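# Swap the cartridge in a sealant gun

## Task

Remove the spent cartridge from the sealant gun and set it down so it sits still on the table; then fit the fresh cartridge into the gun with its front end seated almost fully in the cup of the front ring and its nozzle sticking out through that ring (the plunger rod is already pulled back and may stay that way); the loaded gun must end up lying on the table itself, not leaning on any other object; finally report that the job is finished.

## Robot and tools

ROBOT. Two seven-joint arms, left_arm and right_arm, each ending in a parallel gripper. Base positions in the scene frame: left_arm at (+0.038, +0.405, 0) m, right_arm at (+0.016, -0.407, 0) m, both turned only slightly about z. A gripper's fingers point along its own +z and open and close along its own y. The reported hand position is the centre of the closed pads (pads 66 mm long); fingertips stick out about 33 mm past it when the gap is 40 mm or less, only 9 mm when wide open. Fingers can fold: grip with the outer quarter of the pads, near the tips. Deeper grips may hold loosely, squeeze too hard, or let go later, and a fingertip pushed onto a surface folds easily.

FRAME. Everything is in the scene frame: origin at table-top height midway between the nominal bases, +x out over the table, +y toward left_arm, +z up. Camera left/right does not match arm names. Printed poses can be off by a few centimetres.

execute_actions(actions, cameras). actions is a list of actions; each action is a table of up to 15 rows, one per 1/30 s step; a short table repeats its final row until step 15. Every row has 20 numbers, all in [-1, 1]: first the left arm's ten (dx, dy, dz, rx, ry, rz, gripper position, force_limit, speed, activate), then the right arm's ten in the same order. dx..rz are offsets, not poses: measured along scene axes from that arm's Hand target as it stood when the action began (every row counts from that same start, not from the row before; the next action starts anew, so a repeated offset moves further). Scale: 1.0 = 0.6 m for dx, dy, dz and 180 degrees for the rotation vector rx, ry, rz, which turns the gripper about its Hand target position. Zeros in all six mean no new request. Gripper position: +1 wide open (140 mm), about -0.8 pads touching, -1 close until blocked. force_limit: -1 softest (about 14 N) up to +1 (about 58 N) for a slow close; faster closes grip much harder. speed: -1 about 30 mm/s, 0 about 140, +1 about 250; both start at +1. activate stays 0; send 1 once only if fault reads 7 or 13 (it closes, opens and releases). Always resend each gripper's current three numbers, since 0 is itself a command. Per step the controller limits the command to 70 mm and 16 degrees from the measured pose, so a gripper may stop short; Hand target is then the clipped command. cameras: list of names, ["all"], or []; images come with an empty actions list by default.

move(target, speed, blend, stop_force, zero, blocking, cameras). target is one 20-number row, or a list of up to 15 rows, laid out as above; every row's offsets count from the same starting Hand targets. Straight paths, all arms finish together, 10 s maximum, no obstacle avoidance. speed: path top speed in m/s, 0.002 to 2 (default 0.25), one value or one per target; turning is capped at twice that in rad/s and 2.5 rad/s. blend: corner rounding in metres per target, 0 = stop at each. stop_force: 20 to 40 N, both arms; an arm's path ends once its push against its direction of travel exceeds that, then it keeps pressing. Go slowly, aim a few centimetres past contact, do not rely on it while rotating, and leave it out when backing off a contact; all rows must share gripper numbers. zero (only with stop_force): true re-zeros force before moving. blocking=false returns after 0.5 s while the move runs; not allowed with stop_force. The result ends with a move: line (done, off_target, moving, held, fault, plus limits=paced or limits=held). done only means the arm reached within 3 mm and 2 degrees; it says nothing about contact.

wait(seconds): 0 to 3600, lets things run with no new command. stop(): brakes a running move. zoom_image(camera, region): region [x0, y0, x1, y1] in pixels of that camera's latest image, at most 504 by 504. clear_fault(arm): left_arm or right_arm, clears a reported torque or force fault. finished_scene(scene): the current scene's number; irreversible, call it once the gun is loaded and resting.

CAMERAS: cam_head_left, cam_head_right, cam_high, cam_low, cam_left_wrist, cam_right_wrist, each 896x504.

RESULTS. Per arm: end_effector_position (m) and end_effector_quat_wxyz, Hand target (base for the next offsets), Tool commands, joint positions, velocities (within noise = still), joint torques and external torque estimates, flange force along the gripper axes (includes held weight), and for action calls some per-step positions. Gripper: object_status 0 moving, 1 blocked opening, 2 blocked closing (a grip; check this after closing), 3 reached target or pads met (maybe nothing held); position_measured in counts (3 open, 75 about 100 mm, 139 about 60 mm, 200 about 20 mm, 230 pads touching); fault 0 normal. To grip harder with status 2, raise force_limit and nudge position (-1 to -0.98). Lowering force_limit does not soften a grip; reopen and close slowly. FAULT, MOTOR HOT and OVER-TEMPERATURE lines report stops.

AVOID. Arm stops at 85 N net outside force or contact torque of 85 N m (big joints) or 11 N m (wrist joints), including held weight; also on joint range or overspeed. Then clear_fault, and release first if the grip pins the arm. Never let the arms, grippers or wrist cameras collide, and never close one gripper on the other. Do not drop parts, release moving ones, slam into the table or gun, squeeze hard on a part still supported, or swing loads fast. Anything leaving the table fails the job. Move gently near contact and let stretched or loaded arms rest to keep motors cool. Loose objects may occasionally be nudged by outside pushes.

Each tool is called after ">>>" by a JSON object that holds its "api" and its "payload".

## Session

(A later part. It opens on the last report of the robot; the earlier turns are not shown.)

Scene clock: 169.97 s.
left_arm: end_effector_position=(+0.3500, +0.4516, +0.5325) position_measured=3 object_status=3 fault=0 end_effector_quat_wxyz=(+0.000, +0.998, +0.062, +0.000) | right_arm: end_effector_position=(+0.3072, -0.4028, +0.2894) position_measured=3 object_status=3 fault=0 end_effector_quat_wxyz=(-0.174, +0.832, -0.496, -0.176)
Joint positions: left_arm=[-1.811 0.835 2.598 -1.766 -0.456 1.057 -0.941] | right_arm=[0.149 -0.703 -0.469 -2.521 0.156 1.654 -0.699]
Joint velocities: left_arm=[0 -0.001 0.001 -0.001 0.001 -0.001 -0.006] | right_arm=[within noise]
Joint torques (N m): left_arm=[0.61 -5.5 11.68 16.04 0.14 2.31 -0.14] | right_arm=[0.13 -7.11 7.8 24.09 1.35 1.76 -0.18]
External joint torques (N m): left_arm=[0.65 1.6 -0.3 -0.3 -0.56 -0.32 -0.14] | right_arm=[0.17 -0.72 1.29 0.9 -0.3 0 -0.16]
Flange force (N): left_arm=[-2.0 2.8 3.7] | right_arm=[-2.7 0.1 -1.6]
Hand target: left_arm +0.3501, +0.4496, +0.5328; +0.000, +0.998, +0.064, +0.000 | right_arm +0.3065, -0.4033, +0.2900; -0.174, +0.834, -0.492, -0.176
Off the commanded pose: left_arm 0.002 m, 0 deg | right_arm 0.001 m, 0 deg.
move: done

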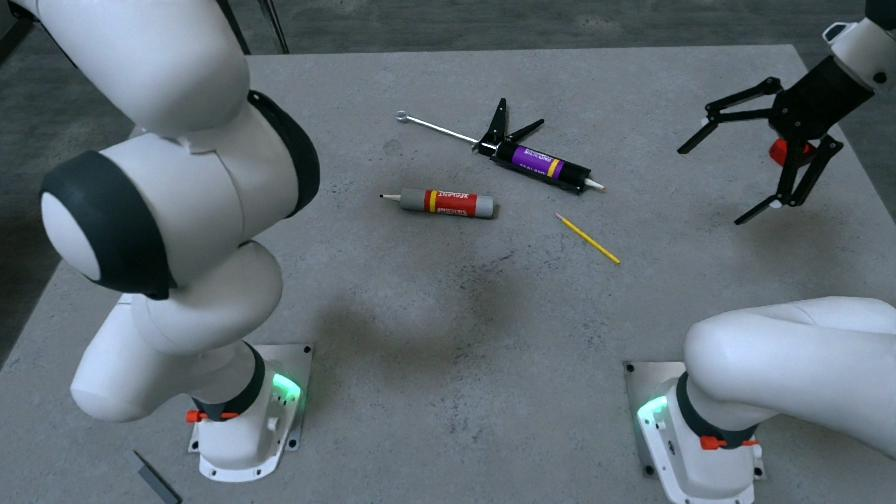

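>>> {"api": "move", "payload": {"target": [0,0,0,0,0,0,1,1,1,0, 0.416,0.422,-0.1,-0.161,0.04,-0.3125,1,1,1,0], "cameras": ["cam_right_wrist","cam_head_left","cam_low","cam_high"]}}

Scene clock: 187.70 s.
left_arm: end_effector_position=(+0.3500, +0.4516, +0.5325) position_measured=3 object_status=3 fault=0 end_effector_quat_wxyz=(+0.000, +0.998, +0.063, +0.000) | right_arm: end_effector_position=(+0.5565, -0.1494, +0.2306) position_measured=3 object_status=3 fault=0 end_effector_quat_wxyz=(+0.002, -0.514, +0.858, +0.001)
Joint positions: left_arm=[-1.811 0.835 2.598 -1.766 -0.456 1.057 -0.944] | right_arm=[0.13 0.149 0.316 -1.86 -0.048 2.004 0.969]
Joint velocities: left_arm=[within noise] | right_arm=[0 -0.001 0.001 -0.001 -0.001 0 0.005]
Joint torques (N m): left_arm=[0.19 -5.91 11.89 15.95 0.33 2.39 -0.19] | right_arm=[0.19 -35.77 2.02 25.52 0.35 2.54 0.38]
External joint torques (N m): left_arm=[0.28 1.07 -0.04 -0.47 -0.36 -0.25 -0.19] | right_arm=[0.12 -0.32 0.32 1.14 -0.35 0.06 0.38]
Flange force (N): left_arm=[-2.2 2.0 3.6] | right_arm=[-4.0 -1.6 -1.9]
Hand target: left_arm +0.3501, +0.4496, +0.5328; +0.000, +0.998, +0.064, +0.000 | right_arm +0.5561, -0.1501, +0.2300; +0.000, -0.511, +0.860, +0.000
Off the commanded pose: left_arm 0.002 m, 0 deg | right_arm 0.001 m, 0 deg.
move: done; limits=paced
Images, in order (width x height): cam_head_left 896x504, cam_high 896x504, cam_low 896x504, cam_right_wrist 896x504.

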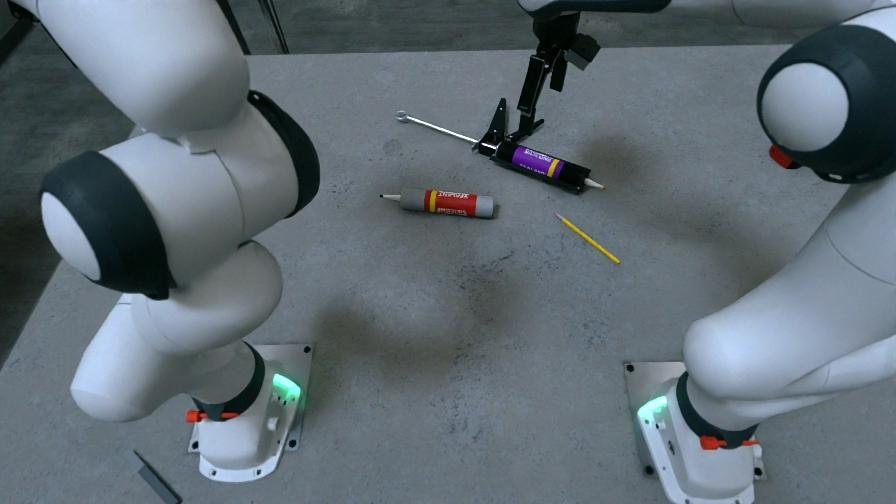

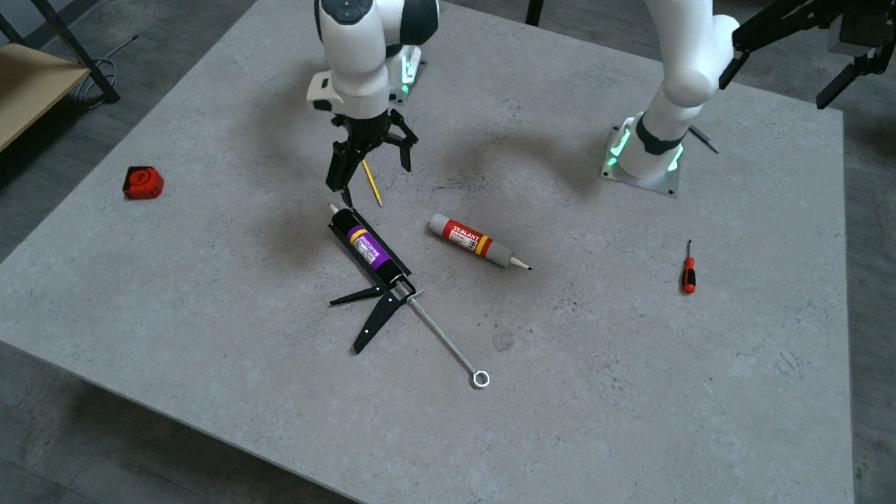

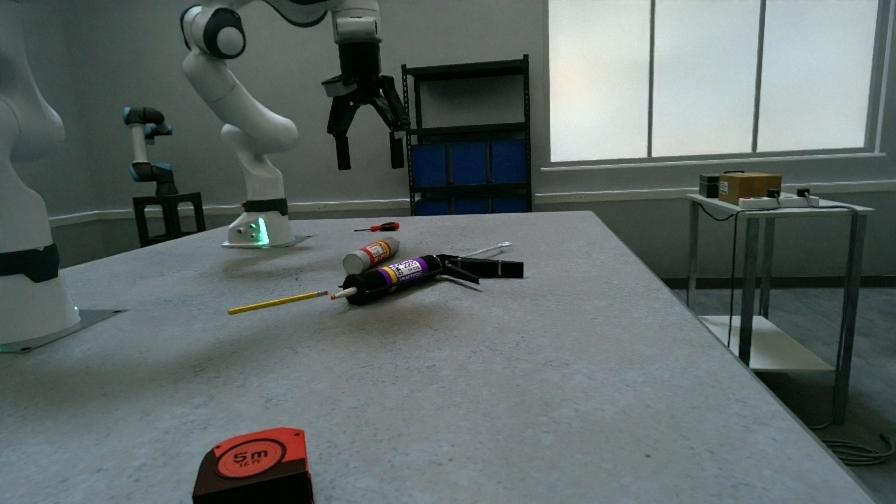

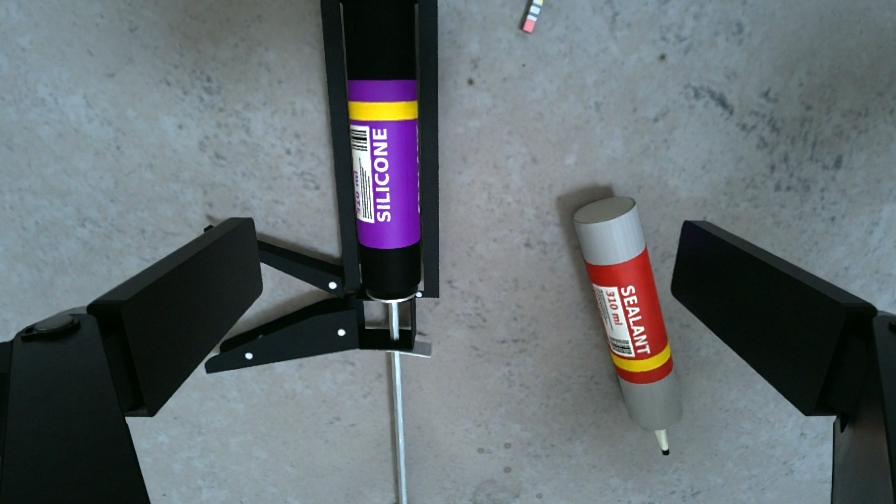

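>>> {"api": "move", "payload": {"target": [0,0,0,0,0,0,1,1,1,0, 0.0717,-0.039,-0.133,0,0,0,0.2,-0.5,1,0], "cameras": ["cam_right_wrist","cam_low","cam_high"]}}

Scene clock: 220.83 s.
left_arm: end_effector_position=(+0.3500, +0.4516, +0.5325) position_measured=3 object_status=3 fault=0 end_effector_quat_wxyz=(+0.000, +0.998, +0.063, +0.000) | right_arm: end_effector_position=(+0.5974, -0.1744, +0.1493) position_measured=104 object_status=3 fault=0 end_effector_quat_wxyz=(-0.003, -0.506, +0.862, +0.001)
Joint positions: left_arm=[-1.811 0.835 2.598 -1.766 -0.456 1.057 -0.944] | right_arm=[0.11 0.316 0.28 -1.845 -0.1 2.141 0.955]
Joint velocities: left_arm=[within noise] | right_arm=[0.001 0.002 0 -0.001 -0.001 0.004 -0.004]
Joint torques (N m): left_arm=[0.17 -5.89 11.92 15.93 0.31 2.39 -0.22] | right_arm=[-0.38 -41.6 4.38 24.67 0.29 2.86 -0.15]
External joint torques (N m): left_arm=[0.24 1.12 -0.16 -0.51 -0.4 -0.25 -0.22] | right_arm=[-0.37 -1.22 1.31 1.12 -0.35 0.4 -0.15]
Flange force (N): left_arm=[-2.1 2.2 3.8] | right_arm=[-0.3 -0.2 -1.9]
Hand target: left_arm +0.3501, +0.4496, +0.5328; +0.000, +0.998, +0.064, +0.000 | right_arm +0.5991, -0.1735, +0.1502; +0.000, -0.511, +0.860, +0.000
Off the commanded pose: left_arm 0.002 m, 0 deg | right_arm 0.002 m, 1 deg.
move: done
Images, in order (width x height): cam_high 896x504, cam_low 896x504, cam_right_wrist 896x504.

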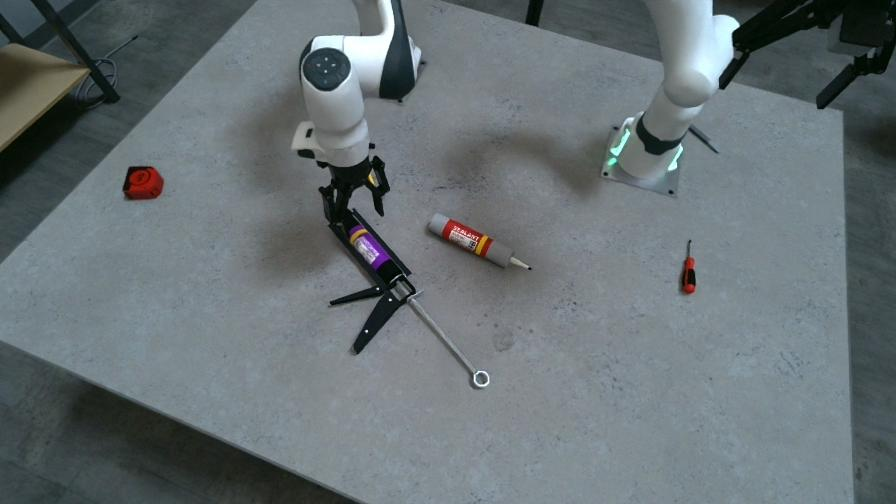

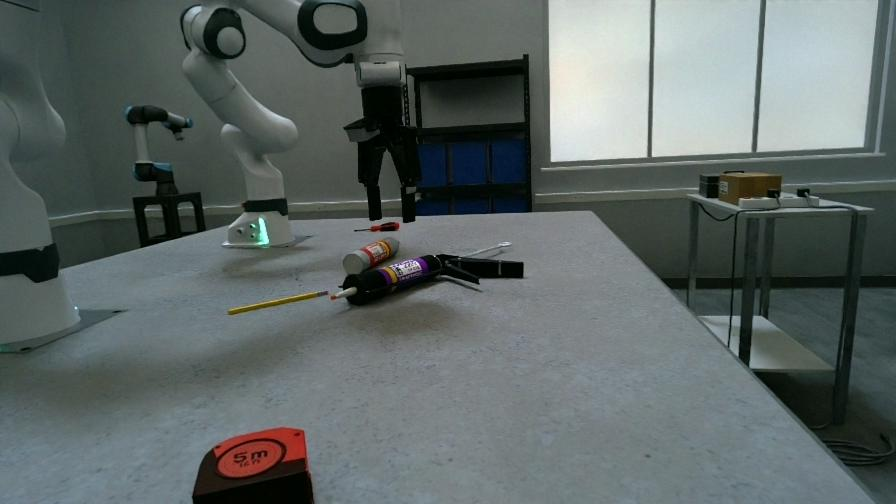

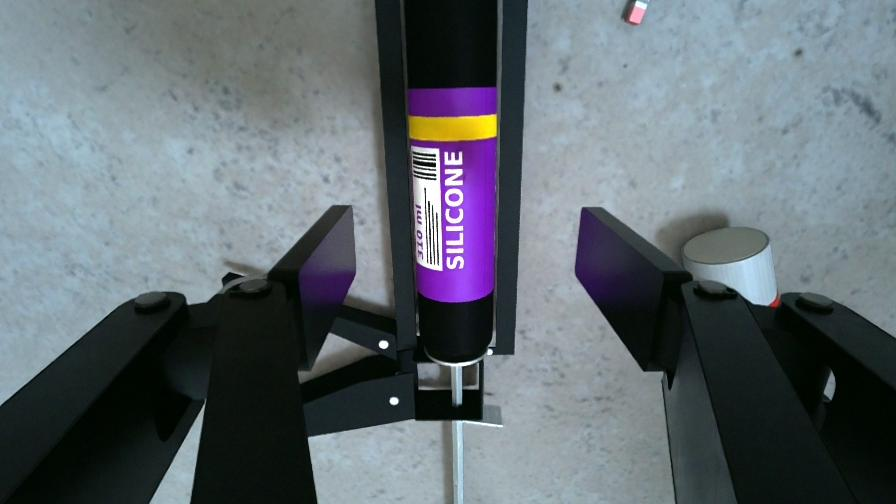

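>>> {"api": "move", "payload": {"target": [0,0,0,0,0,0,1,1,1,0, 0.004,-0.002,-0.10,0,0,0,-0.03,-0.5,1,0], "cameras": ["cam_right_wrist","cam_low"]}}

>>> {"api": "zoom_image", "payload": {"camera": "cam_low", "region": [310, 180, 510, 310]}}

Scene clock: 240.27 s.
left_arm: end_effector_position=(+0.3500, +0.4516, +0.5325) position_measured=3 object_status=3 fault=0 end_effector_quat_wxyz=(+0.000, +0.998, +0.063, +0.000) | right_arm: end_effector_position=(+0.5993, -0.1753, +0.0886) position_measured=132 object_status=3 fault=0 end_effector_quat_wxyz=(-0.003, -0.513, +0.858, +0.002)
Joint positions: left_arm=[-1.811 0.835 2.598 -1.766 -0.456 1.057 -0.944] | right_arm=[0.117 0.402 0.267 -1.887 -0.131 2.264 0.956]
Joint velocities: left_arm=[within noise] | right_arm=[0 -0.001 -0.002 0 -0.001 0.005 0]
Joint torques (N m): left_arm=[0.16 -5.89 11.81 15.92 0.32 2.4 -0.14] | right_arm=[-0.15 -43.67 4.32 23.57 0.26 2.85 0.43]
External joint torques (N m): left_arm=[0.16 1.19 -0.23 -0.43 -0.39 -0.23 -0.14] | right_arm=[-0.17 -1.87 0.58 1.19 -0.33 0.4 0.42]
Flange force (N): left_arm=[-2.2 2.2 3.8] | right_arm=[0.0 1.0 -2.5]
Hand target: left_arm +0.3501, +0.4496, +0.5328; +0.000, +0.998, +0.064, +0.000 | right_arm +0.6015, -0.1747, +0.0902; +0.000, -0.511, +0.860, +0.000
Off the commanded pose: left_arm 0.002 m, 0 deg | right_arm 0.003 m, 1 deg.
move: done
Images, in order (width x height): cam_low 896x504, cam_right_wrist 896x504.

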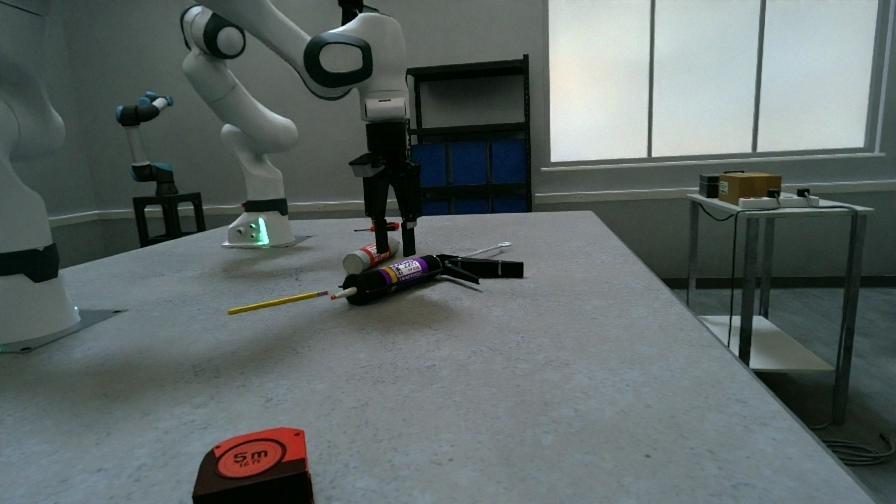

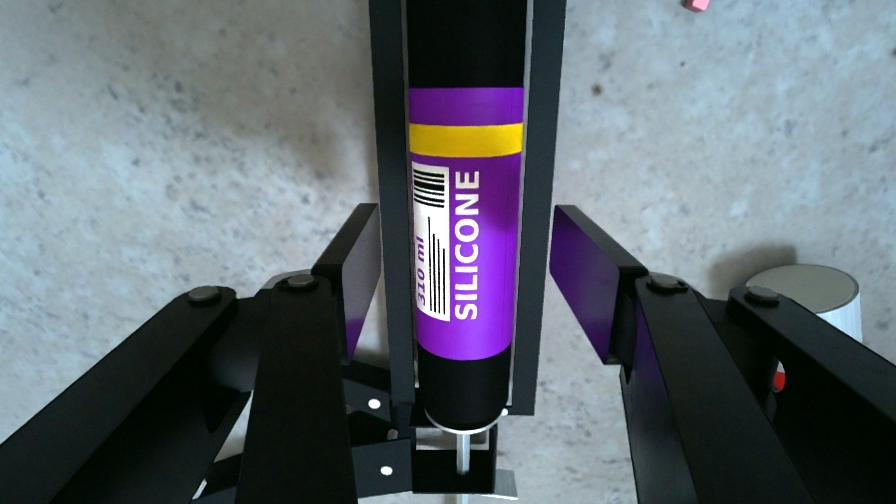

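Scaled by 2.520 from the camera's image (finer frame: 1280x720).

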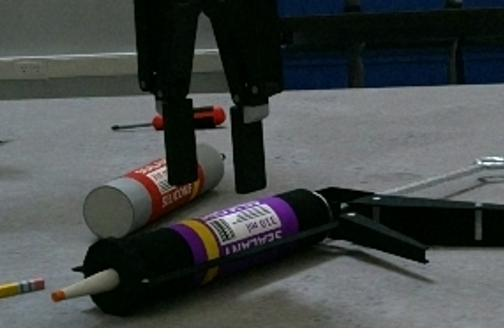

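>>> {"api": "move", "payload": {"target": [0,0,0,0,0,0,1,1,1,0, 0,0,-0.03333,0,0,0,-0.03,-0.5,1,0], "cameras": ["cam_right_wrist","cam_low"], "speed": 0.08}}

>>> {"api": "zoom_image", "payload": {"camera": "cam_low", "region": [330, 220, 460, 310]}}

Scene clock: 248.37 s.
left_arm: end_effector_position=(+0.3500, +0.4516, +0.5325) position_measured=3 object_status=3 fault=0 end_effector_quat_wxyz=(+0.000, +0.998, +0.063, +0.000) | right_arm: end_effector_position=(+0.6001, -0.1751, +0.0698) position_measured=132 object_status=3 fault=0 end_effector_quat_wxyz=(-0.002, -0.513, +0.858, +0.001)
Joint positions: left_arm=[-1.811 0.835 2.598 -1.766 -0.456 1.057 -0.944] | right_arm=[0.126 0.431 0.256 -1.896 -0.14 2.305 0.961]
Joint velocities: left_arm=[within noise] | right_arm=[0.001 -0.001 -0.002 0 -0.001 0.005 0.002]
Joint torques (N m): left_arm=[0.18 -5.96 11.9 15.97 0.31 2.39 -0.18] | right_arm=[0.21 -43.87 4.25 22.72 0.32 2.87 0.42]
External joint torques (N m): left_arm=[0.15 1.21 -0.2 -0.36 -0.4 -0.26 -0.18] | right_arm=[0.09 -1.34 0.29 0.66 -0.25 0.41 0.41]
Flange force (N): left_arm=[-2.1 2.4 3.5] | right_arm=[0.4 1.5 -1.4]
Hand target: left_arm +0.3501, +0.4496, +0.5328; +0.000, +0.998, +0.064, +0.000 | right_arm +0.6015, -0.1747, +0.0702; +0.000, -0.511, +0.860, +0.000
Off the commanded pose: left_arm 0.002 m, 0 deg | right_arm 0.002 m, 0 deg.
move: done
Images, in order (width x height): cam_low 896x504, cam_right_wrist 896x504.

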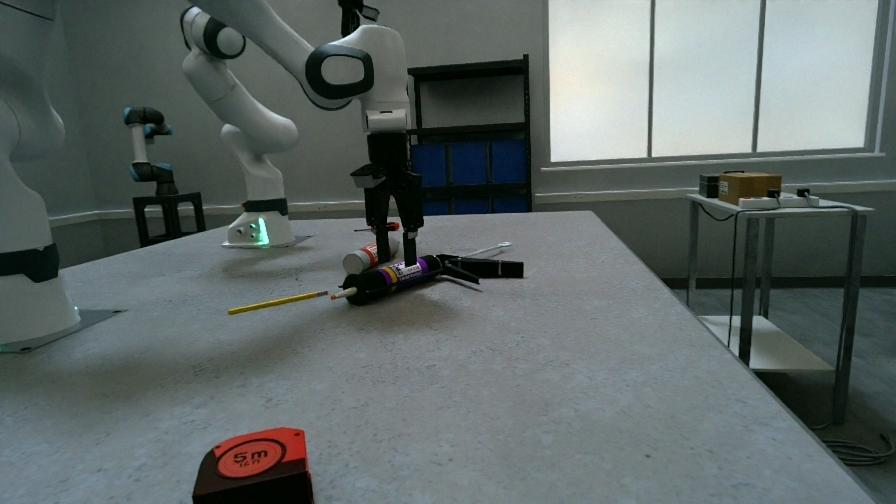

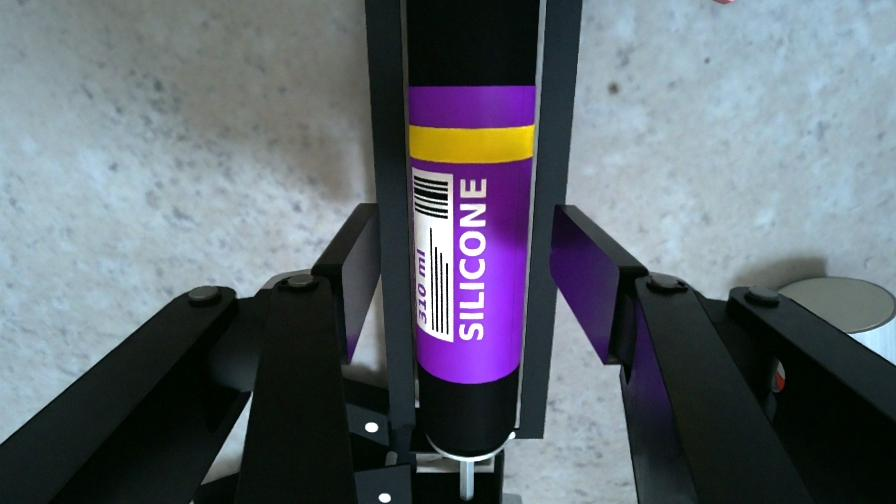

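Scaled by 3.877 from the camera's image (finer frame: 1280x720).

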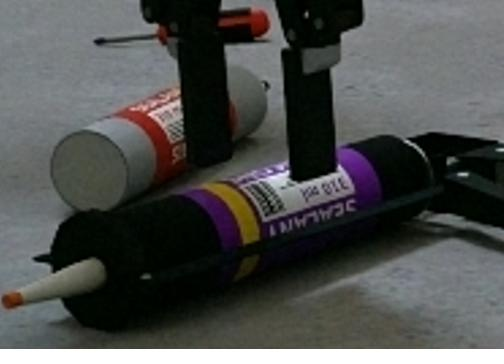

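>>> {"api": "move", "payload": {"target": [0,0,0,0,0,0,1,1,1,0, 0,0,-0.022,0,0,0,-0.03,-0.5,1,0], "cameras": ["cam_right_wrist","cam_low"], "speed": 0.08}}

>>> {"api": "zoom_image", "payload": {"camera": "cam_low", "region": [360, 235, 450, 300]}}

Scene clock: 256.40 s.
left_arm: end_effector_position=(+0.3500, +0.4516, +0.5325) position_measured=3 object_status=3 fault=0 end_effector_quat_wxyz=(+0.000, +0.998, +0.063, +0.000) | right_arm: end_effector_position=(+0.6003, -0.1751, +0.0568) position_measured=132 object_status=3 fault=0 end_effector_quat_wxyz=(-0.002, -0.513, +0.858, +0.001)
Joint positions: left_arm=[-1.811 0.835 2.598 -1.766 -0.456 1.057 -0.944] | right_arm=[0.132 0.452 0.248 -1.9 -0.146 2.33 0.965]
Joint velocities: left_arm=[within noise] | right_arm=[0 -0.001 -0.001 0 -0.001 0.003 0.001]
Joint torques (N m): left_arm=[0.17 -5.97 11.86 15.96 0.32 2.39 -0.19] | right_arm=[0.17 -44.21 4.1 22.42 0.28 2.81 0.44]
External joint torques (N m): left_arm=[0.23 1.09 -0.08 -0.4 -0.38 -0.24 -0.19] | right_arm=[0.15 -1.25 0.15 0.59 -0.27 0.33 0.44]
Flange force (N): left_arm=[-2.1 2.1 3.3] | right_arm=[0.2 1.5 -1.3]
Hand target: left_arm +0.3501, +0.4496, +0.5328; +0.000, +0.998, +0.064, +0.000 | right_arm +0.6015, -0.1747, +0.0570; +0.000, -0.511, +0.860, +0.000
Off the commanded pose: left_arm 0.002 m, 0 deg | right_arm 0.001 m, 0 deg.
move: done
Images, in order (width x height): cam_low 896x504, cam_right_wrist 896x504.

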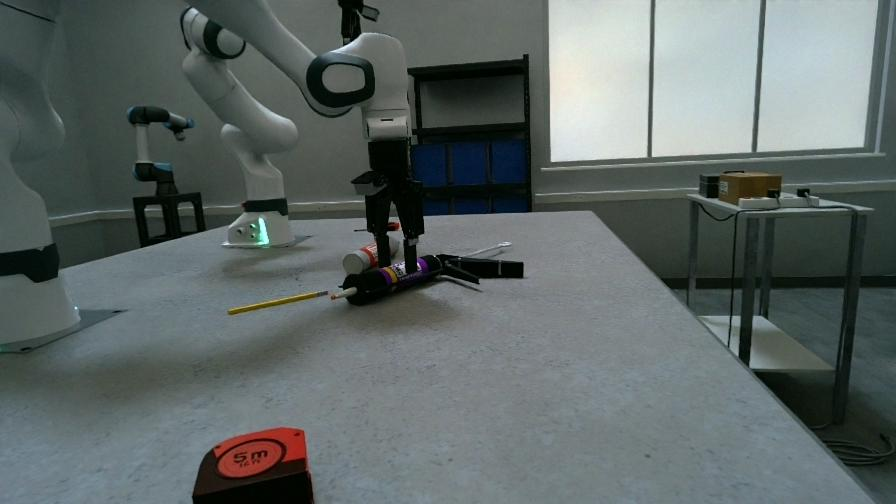

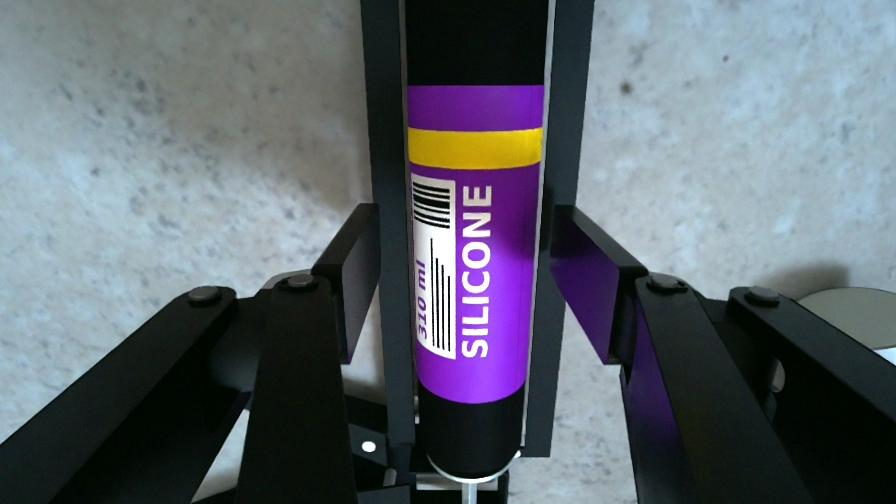

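Scaled by 5.600 from the camera's image (finer frame: 1280x720).

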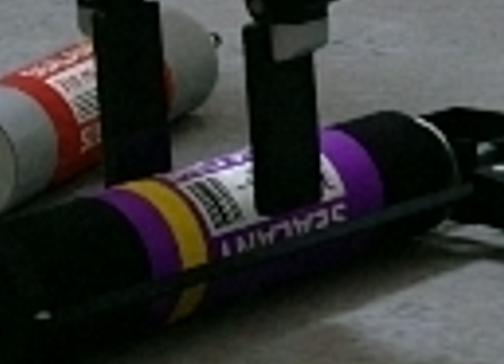

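>>> {"api": "move", "payload": {"target": [0,0,0,0,0,0,1,1,1,0, 0,0,-0.0125,0,0,0,-0.03,-0.5,1,0], "cameras": ["cam_right_wrist","cam_low"], "speed": 0.05}}

>>> {"api": "zoom_image", "payload": {"camera": "cam_low", "region": [360, 235, 450, 300]}}

Scene clock: 262.80 s.
left_arm: end_effector_position=(+0.3500, +0.4516, +0.5325) position_measured=3 object_status=3 fault=0 end_effector_quat_wxyz=(+0.000, +0.998, +0.063, +0.000) | right_arm: end_effector_position=(+0.6007, -0.1750, +0.0499) position_measured=132 object_status=3 fault=0 end_effector_quat_wxyz=(-0.001, -0.513, +0.859, +0.001)
Joint positions: left_arm=[-1.811 0.835 2.598 -1.766 -0.456 1.057 -0.944] | right_arm=[0.138 0.463 0.241 -1.902 -0.148 2.345 0.967]
Joint velocities: left_arm=[within noise] | right_arm=[0.002 0.001 -0.002 0 -0.001 0.005 0.001]
Joint torques (N m): left_arm=[0.19 -5.96 11.92 15.91 0.32 2.39 -0.18] | right_arm=[0.2 -44.22 4.73 22.08 0.33 2.91 0.44]
External joint torques (N m): left_arm=[0.17 1.22 -0.13 -0.41 -0.39 -0.25 -0.18] | right_arm=[0.15 -1.05 0.75 0.4 -0.22 0.43 0.44]
Flange force (N): left_arm=[-2.3 2.3 3.7] | right_arm=[0.5 2.0 -1.0]
Hand target: left_arm +0.3501, +0.4496, +0.5328; +0.000, +0.998, +0.064, +0.000 | right_arm +0.6015, -0.1747, +0.0495; +0.000, -0.511, +0.860, +0.000
Off the commanded pose: left_arm 0.002 m, 0 deg | right_arm 0.001 m, 0 deg.
move: done
Images, in order (width x height): cam_low 896x504, cam_right_wrist 896x504.

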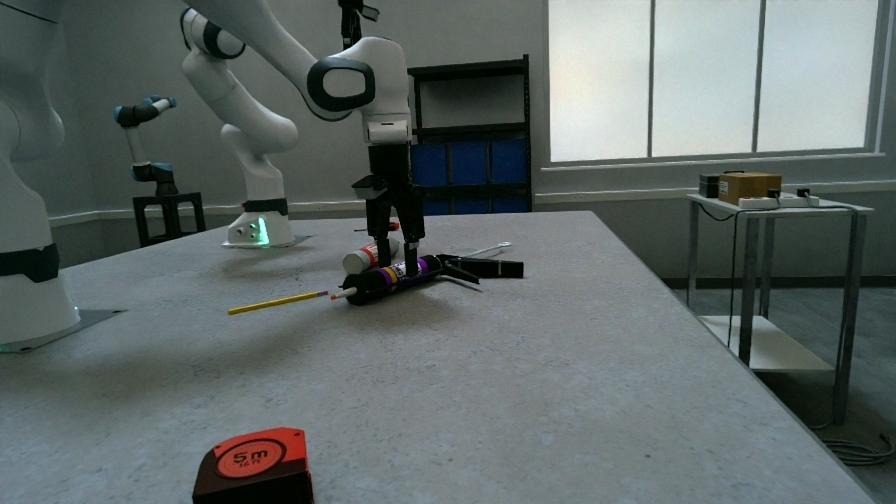

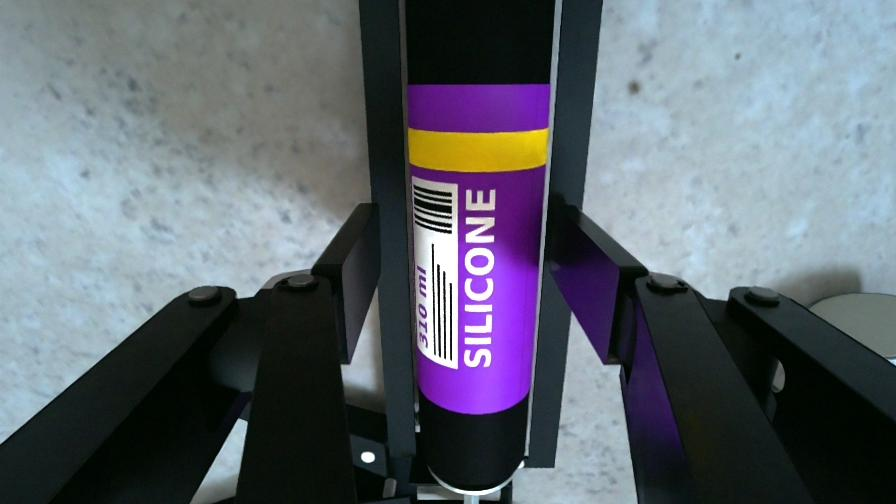

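Scaled by 5.600 from the camera's image (finer frame: 1280x720).

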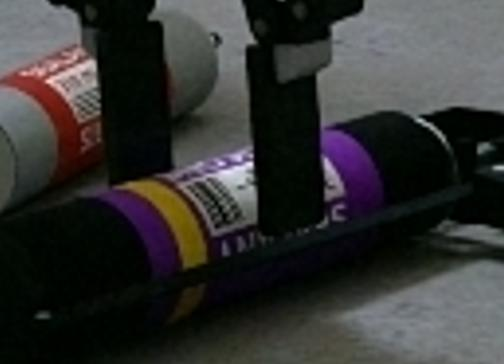

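>>> {"api": "move", "payload": {"target": [0,0,0,0,0,0,1,1,1,0, -0.0037,0.002,-0.001,0,0,0,-0.03,-1,-1,0], "speed": 0.05}}

>>> {"api": "execute_actions", "payload": {"actions": [[[0,0,0,0,0,0,1,1,1,0, 0,0,0,0,0,0,-1,-0.5,-1,0]],[[0,0,0,0,0,0,1,1,1,0, 0,0,0,0,0,0,-1,-0.5,-1,0]],[[0,0,0,0,0,0,1,1,1,0, 0,0,0,0,0,0,-1,-0.5,-1,0]]], "cameras": ["cam_right_wrist","cam_low"]}}

>>> {"api": "zoom_image", "payload": {"camera": "cam_low", "region": [360, 235, 450, 300]}}

Scene clock: 272.90 s.
left_arm: end_effector_position=(+0.3500, +0.4516, +0.5325) position_measured=3 object_status=3 fault=0 end_effector_quat_wxyz=(+0.000, +0.998, +0.063, +0.000) | right_arm: end_effector_position=(+0.5983, -0.1739, +0.0480) position_measured=132 object_status=3 fault=0 end_effector_quat_wxyz=(-0.002, -0.513, +0.858, +0.001)
Joint positions: left_arm=[-1.811 0.835 2.598 -1.766 -0.456 1.057 -0.944] | right_arm=[0.142 0.463 0.24 -1.909 -0.148 2.349 0.969]
Joint torques (N m): left_arm=[0.16 -5.96 11.86 15.95 0.33 2.38 -0.18] | right_arm=[0.29 -45.23 4.5 21.68 0.63 2.85 0.44]
External joint torques (N m): left_arm=[0.19 1.1 -0.19 -0.45 -0.38 -0.27 -0.18] | right_arm=[0.44 -2.37 0.75 0.23 0.09 0.41 0.44]
Flange force (N): left_arm=[-2.1 2.2 3.6] | right_arm=[3.5 4.9 -3.3]
Hand target: left_arm +0.3501, +0.4496, +0.5328; +0.000, +0.998, +0.064, +0.000 | right_arm +0.5993, -0.1735, +0.0489; +0.000, -0.511, +0.860, +0.000
Off the commanded pose: left_arm 0.002 m, 0 deg | right_arm 0.001 m, 0 deg.
move: done

Scene clock: 274.60 s.
left_arm: end_effector_position=(+0.3500, +0.4516, +0.5325) position_measured=3 object_status=3 fault=0 end_effector_quat_wxyz=(+0.000, +0.998, +0.063, +0.000) | right_arm: end_effector_position=(+0.5984, -0.1737, +0.0482) position_measured=160 object_status=2 fault=0 end_effector_quat_wxyz=(-0.002, -0.514, +0.858, +0.001)
Joint positions: left_arm=[-1.811 0.835 2.598 -1.766 -0.456 1.057 -0.944] | right_arm=[0.143 0.462 0.239 -1.909 -0.148 2.35 0.969]
Joint torques (N m): left_arm=[0.23 -5.96 11.89 15.91 0.32 2.38 -0.17] | right_arm=[-0.03 -44.9 4.12 21.72 0.58 2.84 0.39]
External joint torques (N m): left_arm=[0.23 1.21 -0.16 -0.42 -0.38 -0.26 -0.17] | right_arm=[-0.11 -1.93 0.18 0.19 0.04 0.38 0.38]
External joint torques at the end of the 1st action: left_arm=[0.34 0.98 -0.1 -0.54 -0.35 -0.24 -0.18] | right_arm=[-0.24 -2.32 0.17 0.2 0.08 0.37 0.43]
External joint torques at the end of the 2nd action: left_arm=[0.14 1.21 -0.2 -0.38 -0.4 -0.24 -0.14] | right_arm=[0.09 -1.94 0.29 0.24 0.05 0.42 0.43]
Flange force (N): left_arm=[-2.2 2.3 3.7] | right_arm=[3.5 3.6 -2.5]
Flange force at the end of the 1st action (N): left_arm=[-2.0 1.8 3.6] | right_arm=[4.3 4.1 -3.3]
Flange force at the end of the 2nd action (N): left_arm=[-2.2 2.3 3.6] | right_arm=[3.1 3.7 -2.5]
Hand target: left_arm +0.3501, +0.4496, +0.5328; +0.000, +0.998, +0.064, +0.000 | right_arm +0.5993, -0.1735, +0.0489; +0.000, -0.511, +0.860, +0.000
Off the commanded pose: left_arm 0.002 m, 0 deg | right_arm 0.001 m, 0 deg.
Step readings (end_effector_position of left_arm | right_arm; steps 1 to 15: 1st action; 16 to 30: 2nd action; 31 to 45: 3rd action):
0: (+0.3500, +0.4516, +0.5325) | (+0.5983, -0.1739, +0.0480)
1: (+0.3500, +0.4516, +0.5325) | (+0.5983, -0.1740, +0.0480)
2: (+0.3500, +0.4516, +0.5325) | (+0.5983, -0.1740, +0.0480)
4: (+0.3500, +0.4516, +0.5325) | (+0.5984, -0.1740, +0.0480)
8: (+0.3500, +0.4516, +0.5325) | (+0.5984, -0.1740, +0.0480)
15: (+0.3500, +0.4516, +0.5325) | (+0.5984, -0.1740, +0.0480)
16: (+0.3500, +0.4516, +0.5325) | (+0.5984, -0.1740, +0.0480)
17: (+0.3500, +0.4516, +0.5325) | (+0.5984, -0.1739, +0.0480)
19: (+0.3500, +0.4516, +0.5325) | (+0.5984, -0.1738, +0.0482)
23: (+0.3500, +0.4516, +0.5325) | (+0.5984, -0.1737, +0.0482)
30: (+0.3500, +0.4516, +0.5325) | (+0.5984, -0.1737, +0.0482)
31: (+0.3500, +0.4516, +0.5325) | (+0.5984, -0.1737, +0.0482)
32: (+0.3500, +0.4516, +0.5325) | (+0.5984, -0.1737, +0.0482)
34: (+0.3500, +0.4516, +0.5325) | (+0.5984, -0.1737, +0.0482)
38: (+0.3500, +0.4516, +0.5325) | (+0.5984, -0.1737, +0.0482)
45: (+0.3500, +0.4516, +0.5325) | (+0.5984, -0.1737, +0.0482)
Images, in order (width x height): cam_low 896x504, cam_right_wrist 896x504.

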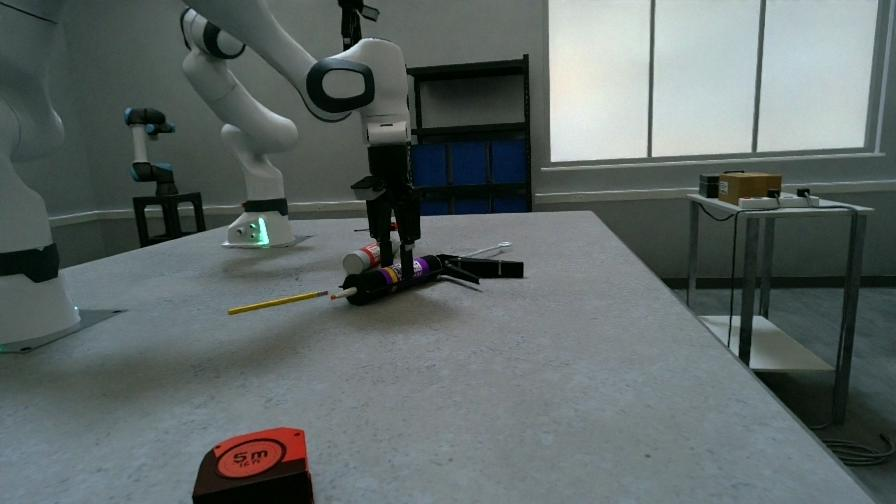

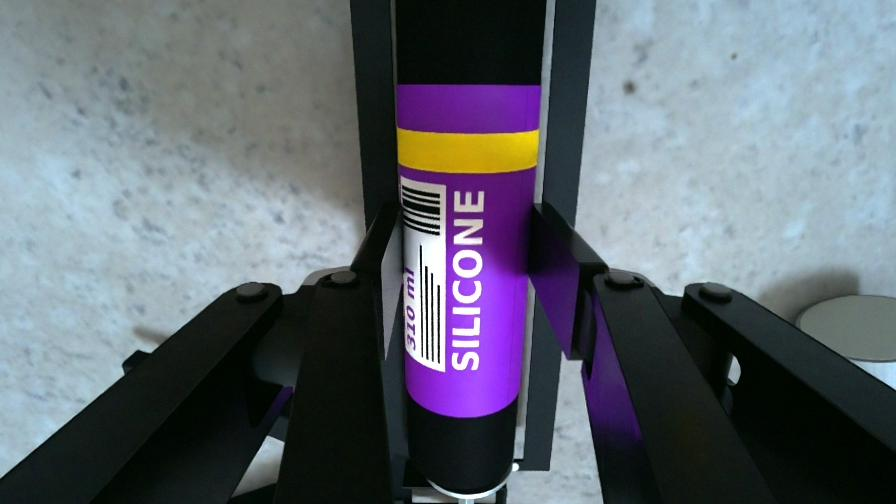

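Scaled by 5.600 from the camera's image (finer frame: 1280x720).

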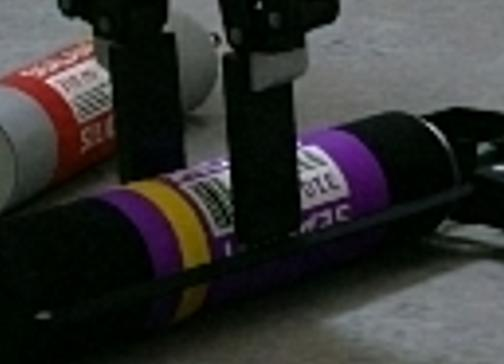

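>>> {"api": "move", "payload": {"target": [0,0,0,0,0,0,1,1,1,0, 0.0064,0.0117,0,0,0,0,-1,-0.5,-1,0], "speed": 0.03, "cameras": ["cam_right_wrist","cam_low"]}}

>>> {"api": "zoom_image", "payload": {"camera": "cam_low", "region": [320, 235, 450, 315]}}

Scene clock: 279.50 s.
left_arm: end_effector_position=(+0.3500, +0.4516, +0.5325) position_measured=3 object_status=3 fault=0 end_effector_quat_wxyz=(+0.000, +0.998, +0.063, +0.000) | right_arm: end_effector_position=(+0.6025, -0.1665, +0.0487) position_measured=160 object_status=2 fault=0 end_effector_quat_wxyz=(+0.000, -0.514, +0.858, +0.001)
Joint positions: left_arm=[-1.811 0.835 2.598 -1.766 -0.456 1.057 -0.944] | right_arm=[0.156 0.475 0.235 -1.886 -0.148 2.344 0.974]
Joint velocities: left_arm=[within noise] | right_arm=[0.002 0 -0.002 0.002 -0.001 -0.003 0.003]
Joint torques (N m): left_arm=[0.13 -5.92 11.87 15.95 0.31 2.38 -0.15] | right_arm=[0.7 -44.55 4.63 23.55 0.61 2.86 0.5]
External joint torques (N m): left_arm=[0.16 1.2 -0.18 -0.4 -0.4 -0.26 -0.15] | right_arm=[0.85 -0.95 0.83 1.85 0.06 0.38 0.5]
Flange force (N): left_arm=[-2.2 2.3 3.6] | right_arm=[-5.3 -1.6 -1.3]
Hand target: left_arm +0.3501, +0.4496, +0.5328; +0.000, +0.998, +0.064, +0.000 | right_arm +0.6031, -0.1665, +0.0489; +0.000, -0.511, +0.860, +0.000
Off the commanded pose: left_arm 0.002 m, 0 deg | right_arm 0.001 m, 0 deg.
move: done
Images, in order (width x height): cam_low 896x504, cam_right_wrist 896x504.

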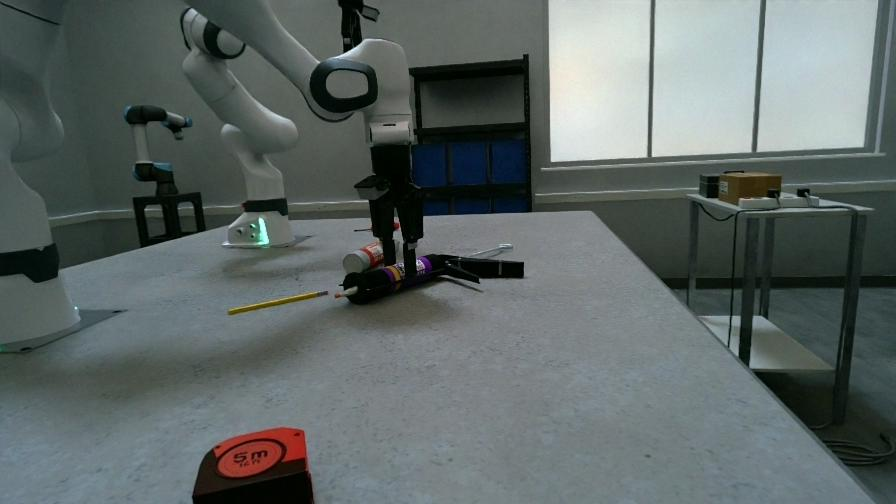

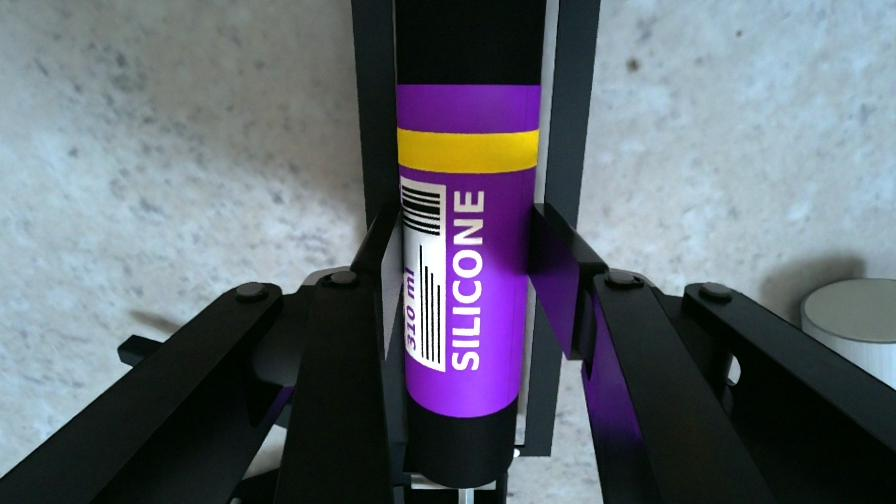

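Scaled by 3.877 from the camera's image (finer frame: 1280x720).

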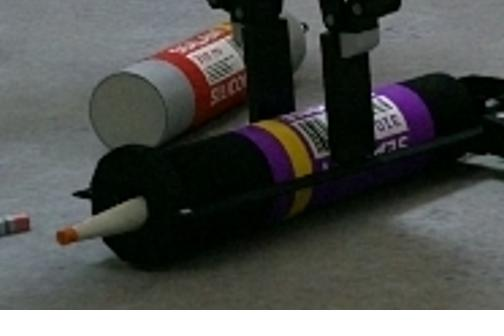

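>>> {"api": "move", "payload": {"target": [0,0,0,0,0,0,1,1,1,0, -0.0015,-0.003,0.0107,0.0244,-0.0133,0,-1,-0.5,-1,0], "speed": 0.03, "cameras": ["cam_right_wrist","cam_low"]}}

>>> {"api": "zoom_image", "payload": {"camera": "cam_low", "region": [320, 235, 450, 315]}}

>>> {"api": "zoom_image", "payload": {"camera": "cam_right_wrist", "region": [330, 0, 620, 504]}}

Scene clock: 304.30 s.
left_arm: end_effector_position=(+0.3500, +0.4516, +0.5325) position_measured=3 object_status=3 fault=0 end_effector_quat_wxyz=(+0.000, +0.998, +0.063, +0.000) | right_arm: end_effector_position=(+0.6009, -0.1694, +0.0539) position_measured=160 object_status=2 fault=0 end_effector_quat_wxyz=(+0.034, -0.507, +0.861, +0.022)
Joint positions: left_arm=[-1.811 0.835 2.598 -1.766 -0.456 1.057 -0.944] | right_arm=[0.075 0.426 0.29 -1.979 -0.099 2.446 0.932]
Joint velocities: left_arm=[within noise] | right_arm=[0 0 0 0 0.001 0.002 -0.006]
Joint torques (N m): left_arm=[0.15 -5.9 11.83 15.98 0.3 2.38 -0.25] | right_arm=[-0.82 -43.46 5.77 21.7 1.01 3.21 -0.25]
External joint torques (N m): left_arm=[0.21 1.07 -0.13 -0.43 -0.4 -0.25 -0.25] | right_arm=[-0.95 -2.08 1.37 0.26 0.5 0.57 -0.25]
Flange force (N): left_arm=[-1.9 2.2 3.4] | right_arm=[5.8 3.1 -4.4]
Hand target: left_arm +0.3501, +0.4496, +0.5328; +0.000, +0.998, +0.064, +0.000 | right_arm +0.6022, -0.1683, +0.0554; +0.037, -0.510, +0.859, +0.022
Off the commanded pose: left_arm 0.002 m, 0 deg | right_arm 0.002 m, 1 deg.
move: done
Images, in order (width x height): cam_low 896x504, cam_right_wrist 896x504.

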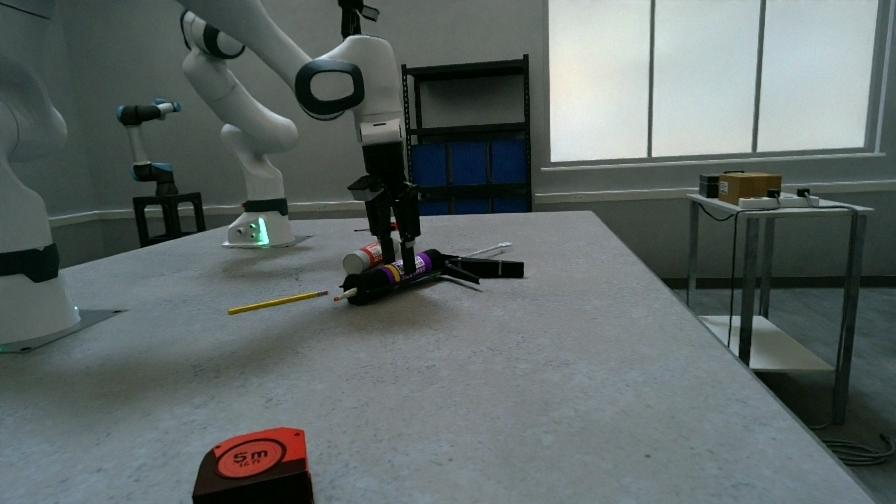

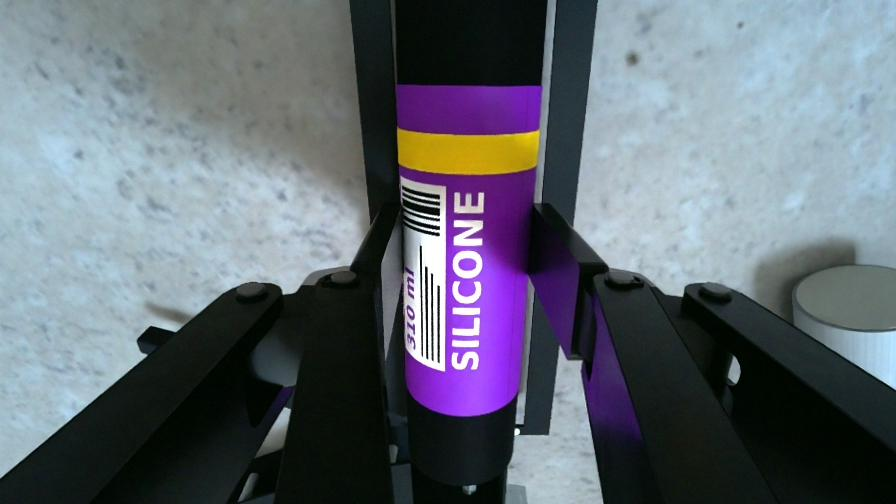

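Scaled by 3.877 from the camera's image (finer frame: 1280x720).

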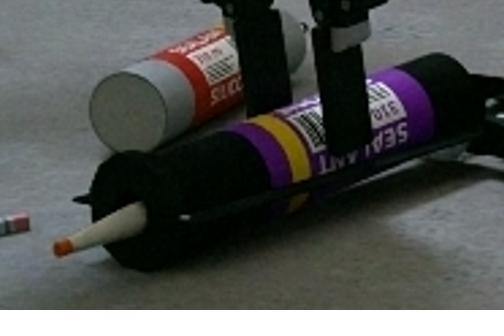

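Scaled by 1.000.

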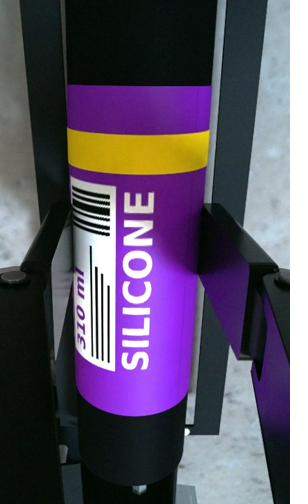

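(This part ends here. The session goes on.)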